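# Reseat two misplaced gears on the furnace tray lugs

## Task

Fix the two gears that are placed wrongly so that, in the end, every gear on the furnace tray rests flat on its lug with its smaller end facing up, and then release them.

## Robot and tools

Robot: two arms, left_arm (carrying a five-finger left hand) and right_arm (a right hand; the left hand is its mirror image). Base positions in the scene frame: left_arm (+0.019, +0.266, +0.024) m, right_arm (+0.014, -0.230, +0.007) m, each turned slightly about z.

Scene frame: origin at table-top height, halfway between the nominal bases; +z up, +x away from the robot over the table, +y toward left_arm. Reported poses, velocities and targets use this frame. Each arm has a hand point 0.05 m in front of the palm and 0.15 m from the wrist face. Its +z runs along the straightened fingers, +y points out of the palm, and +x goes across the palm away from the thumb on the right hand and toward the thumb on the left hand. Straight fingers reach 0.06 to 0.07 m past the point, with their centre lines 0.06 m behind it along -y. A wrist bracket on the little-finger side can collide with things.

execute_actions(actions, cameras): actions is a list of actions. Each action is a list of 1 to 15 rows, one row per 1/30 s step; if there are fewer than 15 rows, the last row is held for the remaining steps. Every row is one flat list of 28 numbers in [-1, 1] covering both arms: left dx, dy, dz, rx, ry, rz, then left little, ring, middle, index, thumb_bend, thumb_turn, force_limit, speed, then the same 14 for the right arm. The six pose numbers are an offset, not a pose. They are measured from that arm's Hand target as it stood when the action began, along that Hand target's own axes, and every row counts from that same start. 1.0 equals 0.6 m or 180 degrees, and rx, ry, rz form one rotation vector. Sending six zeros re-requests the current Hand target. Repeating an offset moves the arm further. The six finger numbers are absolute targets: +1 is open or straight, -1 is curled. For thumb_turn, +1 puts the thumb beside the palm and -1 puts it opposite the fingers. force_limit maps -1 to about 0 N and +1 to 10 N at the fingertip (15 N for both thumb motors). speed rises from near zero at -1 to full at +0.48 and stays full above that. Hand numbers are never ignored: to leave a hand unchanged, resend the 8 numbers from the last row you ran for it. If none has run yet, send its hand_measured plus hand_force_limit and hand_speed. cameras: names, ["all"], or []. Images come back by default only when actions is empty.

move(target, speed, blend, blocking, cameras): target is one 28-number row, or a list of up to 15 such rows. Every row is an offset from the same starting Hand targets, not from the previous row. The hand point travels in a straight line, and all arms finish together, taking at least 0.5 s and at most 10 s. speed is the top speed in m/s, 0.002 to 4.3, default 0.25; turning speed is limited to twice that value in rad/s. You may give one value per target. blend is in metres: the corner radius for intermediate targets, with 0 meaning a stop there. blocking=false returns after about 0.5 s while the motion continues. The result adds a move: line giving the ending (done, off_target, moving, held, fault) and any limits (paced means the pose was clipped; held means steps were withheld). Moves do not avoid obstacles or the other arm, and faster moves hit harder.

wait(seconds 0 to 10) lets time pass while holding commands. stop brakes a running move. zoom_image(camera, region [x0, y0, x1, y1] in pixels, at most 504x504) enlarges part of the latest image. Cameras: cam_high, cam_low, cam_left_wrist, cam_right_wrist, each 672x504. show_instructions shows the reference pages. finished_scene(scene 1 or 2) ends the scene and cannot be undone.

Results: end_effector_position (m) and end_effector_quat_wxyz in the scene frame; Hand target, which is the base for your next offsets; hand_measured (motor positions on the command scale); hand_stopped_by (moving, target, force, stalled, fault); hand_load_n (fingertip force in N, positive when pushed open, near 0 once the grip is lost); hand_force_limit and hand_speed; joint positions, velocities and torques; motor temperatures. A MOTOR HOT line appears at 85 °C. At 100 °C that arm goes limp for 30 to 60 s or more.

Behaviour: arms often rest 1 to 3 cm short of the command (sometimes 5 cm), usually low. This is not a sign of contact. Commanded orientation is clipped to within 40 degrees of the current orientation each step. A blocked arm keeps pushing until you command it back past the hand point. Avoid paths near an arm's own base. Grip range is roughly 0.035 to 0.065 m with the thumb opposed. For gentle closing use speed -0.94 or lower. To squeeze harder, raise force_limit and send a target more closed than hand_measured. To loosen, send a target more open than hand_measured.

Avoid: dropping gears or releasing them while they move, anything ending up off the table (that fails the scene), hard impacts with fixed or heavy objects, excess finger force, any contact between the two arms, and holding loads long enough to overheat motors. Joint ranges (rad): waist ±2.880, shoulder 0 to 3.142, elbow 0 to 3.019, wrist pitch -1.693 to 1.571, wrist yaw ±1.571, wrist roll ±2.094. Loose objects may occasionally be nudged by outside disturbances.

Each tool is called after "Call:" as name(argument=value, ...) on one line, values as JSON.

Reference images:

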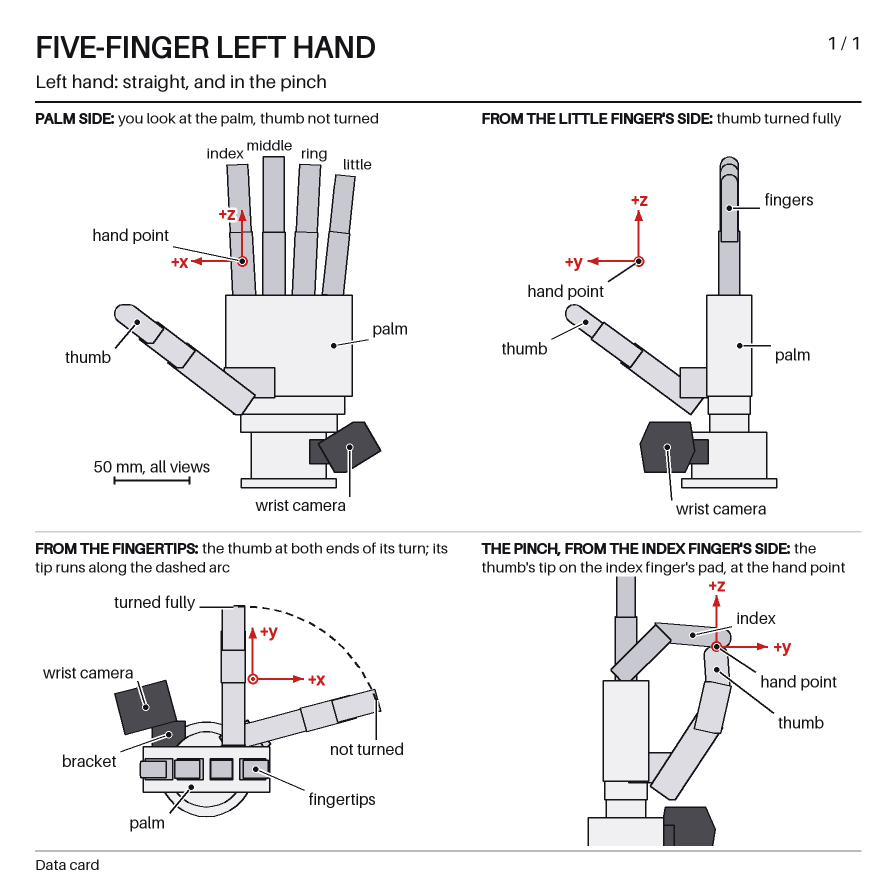

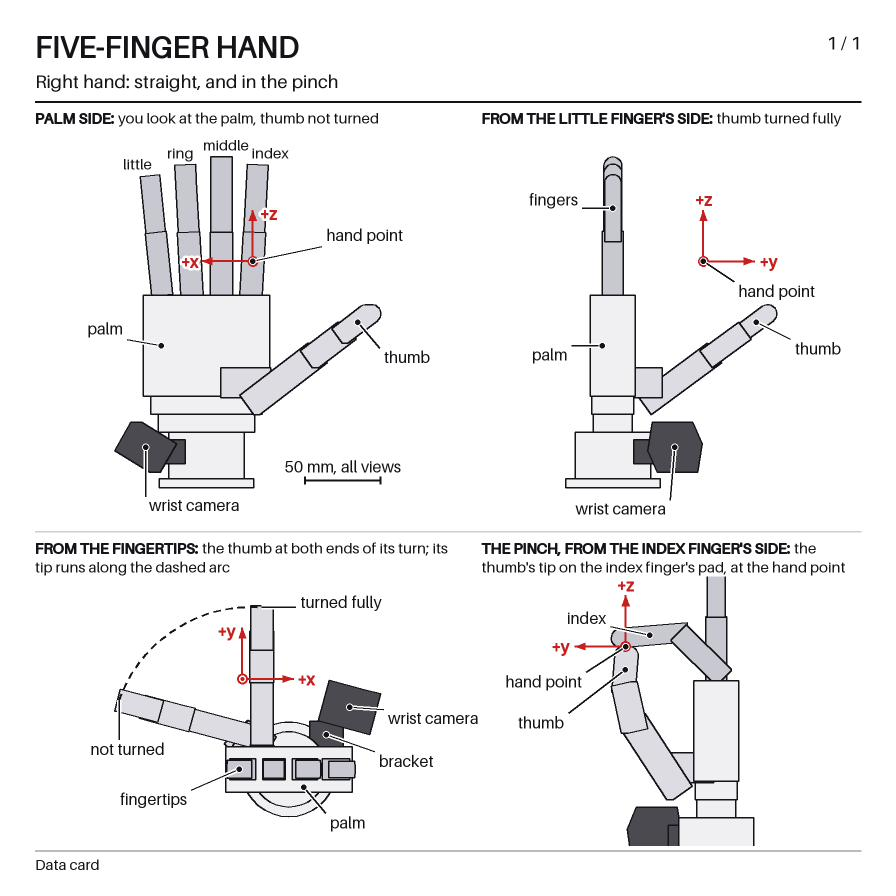

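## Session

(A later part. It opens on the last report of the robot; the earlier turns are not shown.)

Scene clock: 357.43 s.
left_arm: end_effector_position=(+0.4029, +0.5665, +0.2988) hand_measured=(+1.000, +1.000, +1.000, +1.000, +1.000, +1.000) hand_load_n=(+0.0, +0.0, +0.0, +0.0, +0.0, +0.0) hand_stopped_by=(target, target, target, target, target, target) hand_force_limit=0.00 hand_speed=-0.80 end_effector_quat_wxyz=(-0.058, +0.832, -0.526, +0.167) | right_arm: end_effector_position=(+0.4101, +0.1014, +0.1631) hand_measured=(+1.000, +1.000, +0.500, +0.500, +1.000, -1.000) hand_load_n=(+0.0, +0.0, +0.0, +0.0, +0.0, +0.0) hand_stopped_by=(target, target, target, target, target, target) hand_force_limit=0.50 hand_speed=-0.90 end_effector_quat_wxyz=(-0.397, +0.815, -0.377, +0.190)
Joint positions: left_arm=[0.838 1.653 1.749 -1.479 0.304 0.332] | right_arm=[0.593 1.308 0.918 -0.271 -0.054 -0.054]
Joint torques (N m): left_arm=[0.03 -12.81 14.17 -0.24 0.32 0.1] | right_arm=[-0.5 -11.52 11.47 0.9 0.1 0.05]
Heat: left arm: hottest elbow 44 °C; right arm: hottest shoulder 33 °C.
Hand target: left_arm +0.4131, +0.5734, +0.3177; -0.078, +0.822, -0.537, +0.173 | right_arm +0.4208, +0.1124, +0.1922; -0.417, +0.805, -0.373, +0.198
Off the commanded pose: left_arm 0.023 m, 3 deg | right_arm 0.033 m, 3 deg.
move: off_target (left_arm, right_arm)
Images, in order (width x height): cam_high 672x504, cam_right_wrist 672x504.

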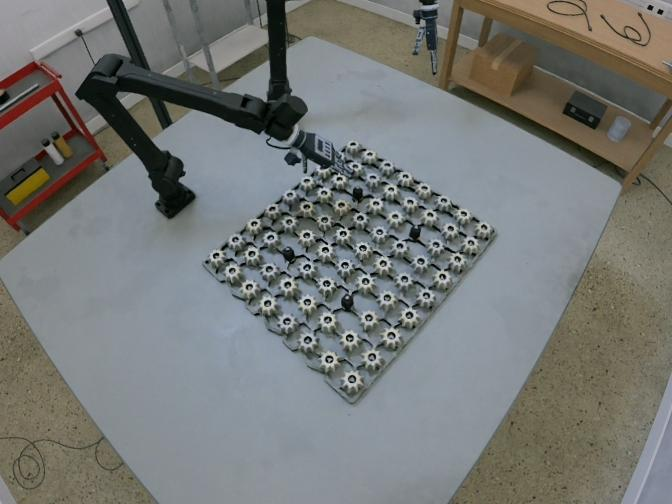

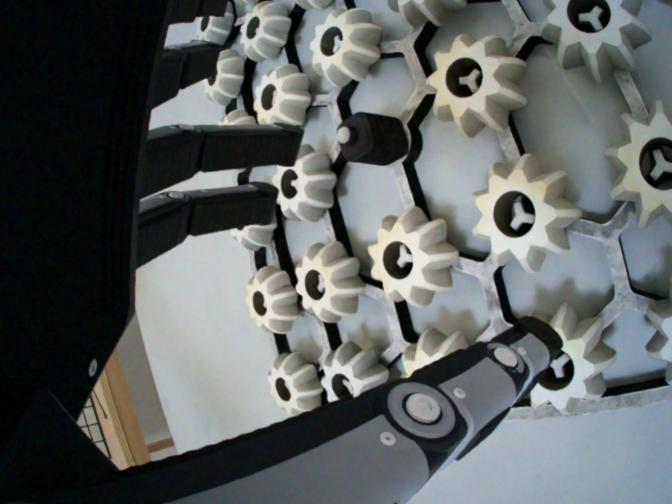

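Call:
zoom_image(camera="cam_right_wrist", region=[380, 0, 672, 300])

Scaled by 1.680 from the camera's 672x504 image, which has a finer 960x720 frame.

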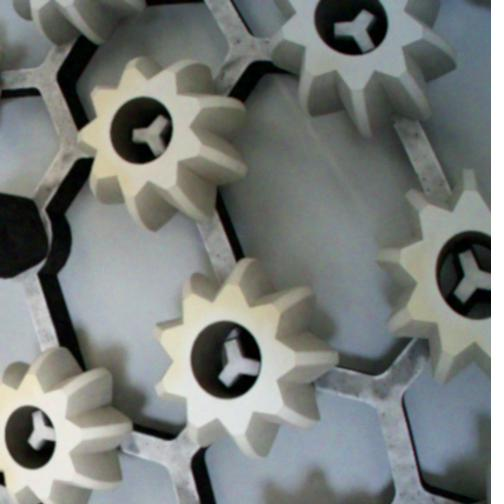

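Call:
move(target=[0,0,0,0,0,0,1,1,1,1,1,1,0,-0.8, 0.438,0.161,-0.394,0,0.1109,0.0837,1,1,0.5,0.5,1.0,-1,0.5,-0.9], speed=0.25, cameras=["cam_high","cam_low"])

Call:
zoom_image(camera="cam_high", region=[260, 140, 400, 260])

Call:
zoom_image(camera="cam_high", region=[340, 150, 500, 270])

Call:
zoom_image(camera="cam_high", region=[195, 200, 355, 320])

Call:
zoom_image(camera="cam_high", region=[280, 270, 440, 410])

Scene clock: 362.57 s.
left_arm: end_effector_position=(+0.4029, +0.5665, +0.2988) hand_measured=(+1.000, +1.000, +1.000, +1.000, +1.000, +1.000) hand_load_n=(+0.0, +0.0, +0.0, +0.0, +0.0, +0.0) hand_stopped_by=(target, target, target, target, target, target) hand_force_limit=0.00 hand_speed=-0.80 end_effector_quat_wxyz=(-0.058, +0.832, -0.526, +0.167) | right_arm: end_effector_position=(+0.3882, -0.2430, +0.2268) hand_measured=(+1.000, +1.000, +0.500, +0.500, +1.000, -1.000) hand_load_n=(+0.0, -0.5, +0.0, +0.0, +0.0, +0.0) hand_stopped_by=(target, target, target, target, target, target) hand_force_limit=0.50 hand_speed=-0.90 end_effector_quat_wxyz=(-0.362, +0.705, -0.551, +0.261)
Joint positions: left_arm=[0.838 1.653 1.749 -1.479 0.304 0.332] | right_arm=[-0.314 0.914 0.813 -0.627 -0.443 -0.326]
Joint torques (N m): left_arm=[0.21 -12.86 14.2 -0.29 0.32 0.1] | right_arm=[-1.44 -4.95 12.1 0.77 -0.29 -0.11]
Heat: left arm: hottest elbow 44 °C; right arm: hottest shoulder 33 °C.
Hand target: left_arm +0.4131, +0.5734, +0.3177; -0.078, +0.822, -0.537, +0.173 | right_arm +0.3987, -0.2487, +0.2510; -0.368, +0.703, -0.542, +0.278
Off the commanded pose: left_arm 0.023 m, 3 deg | right_arm 0.027 m, 2 deg.
move: off_target (left_arm, right_arm)
Images, in order (width x height): cam_high 672x504, cam_low 672x504.

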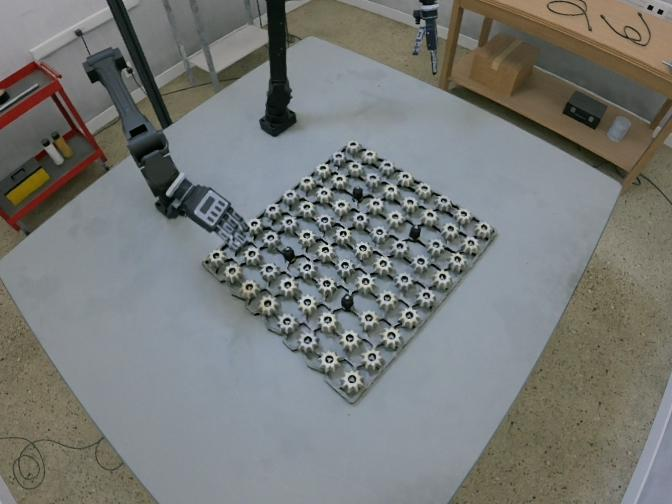

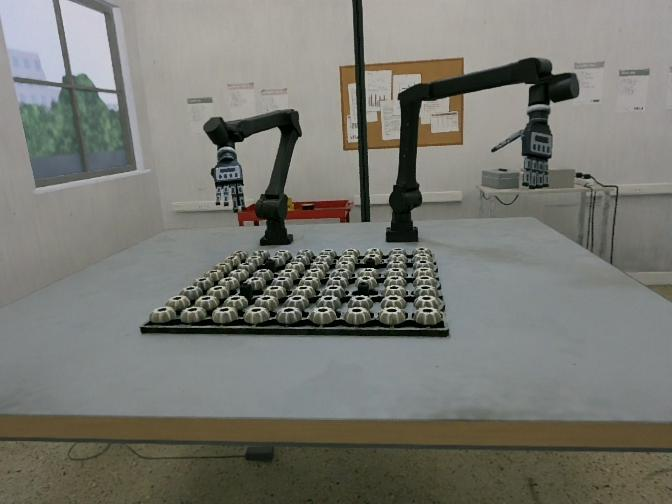

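Scaled by 3.600 from the camera's 672x504 image, which has a finer 960x720 frame.

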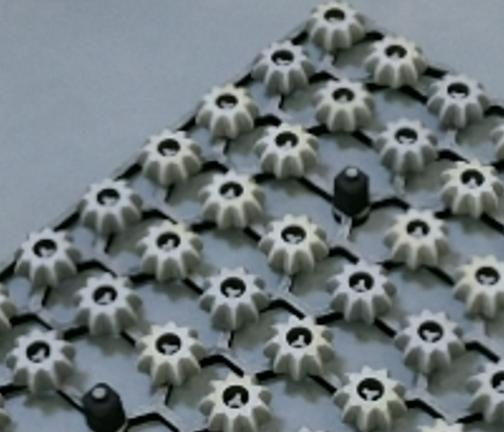

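Scaled by 3.150 from the camera's 672x504 image, which has a finer 960x720 frame.

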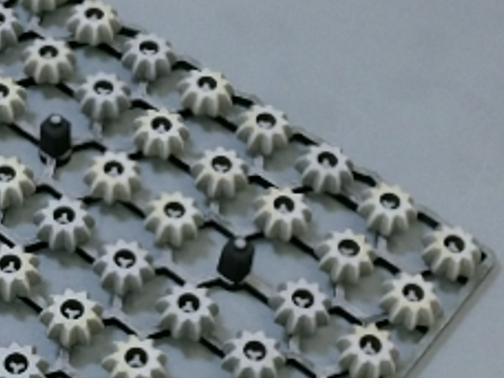

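Scaled by 3.150 from the camera's 672x504 image, which has a finer 960x720 frame.

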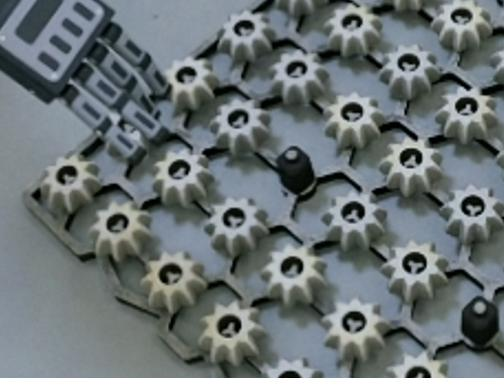

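Scaled by 3.150 from the camera's 672x504 image, which has a finer 960x720 frame.

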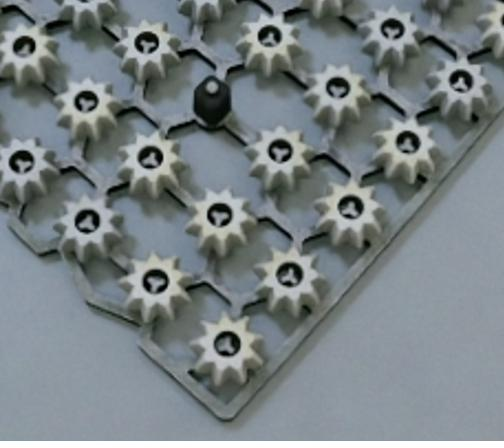

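Call:
finished_scene(scene=2)

The scene is finished: the task was done.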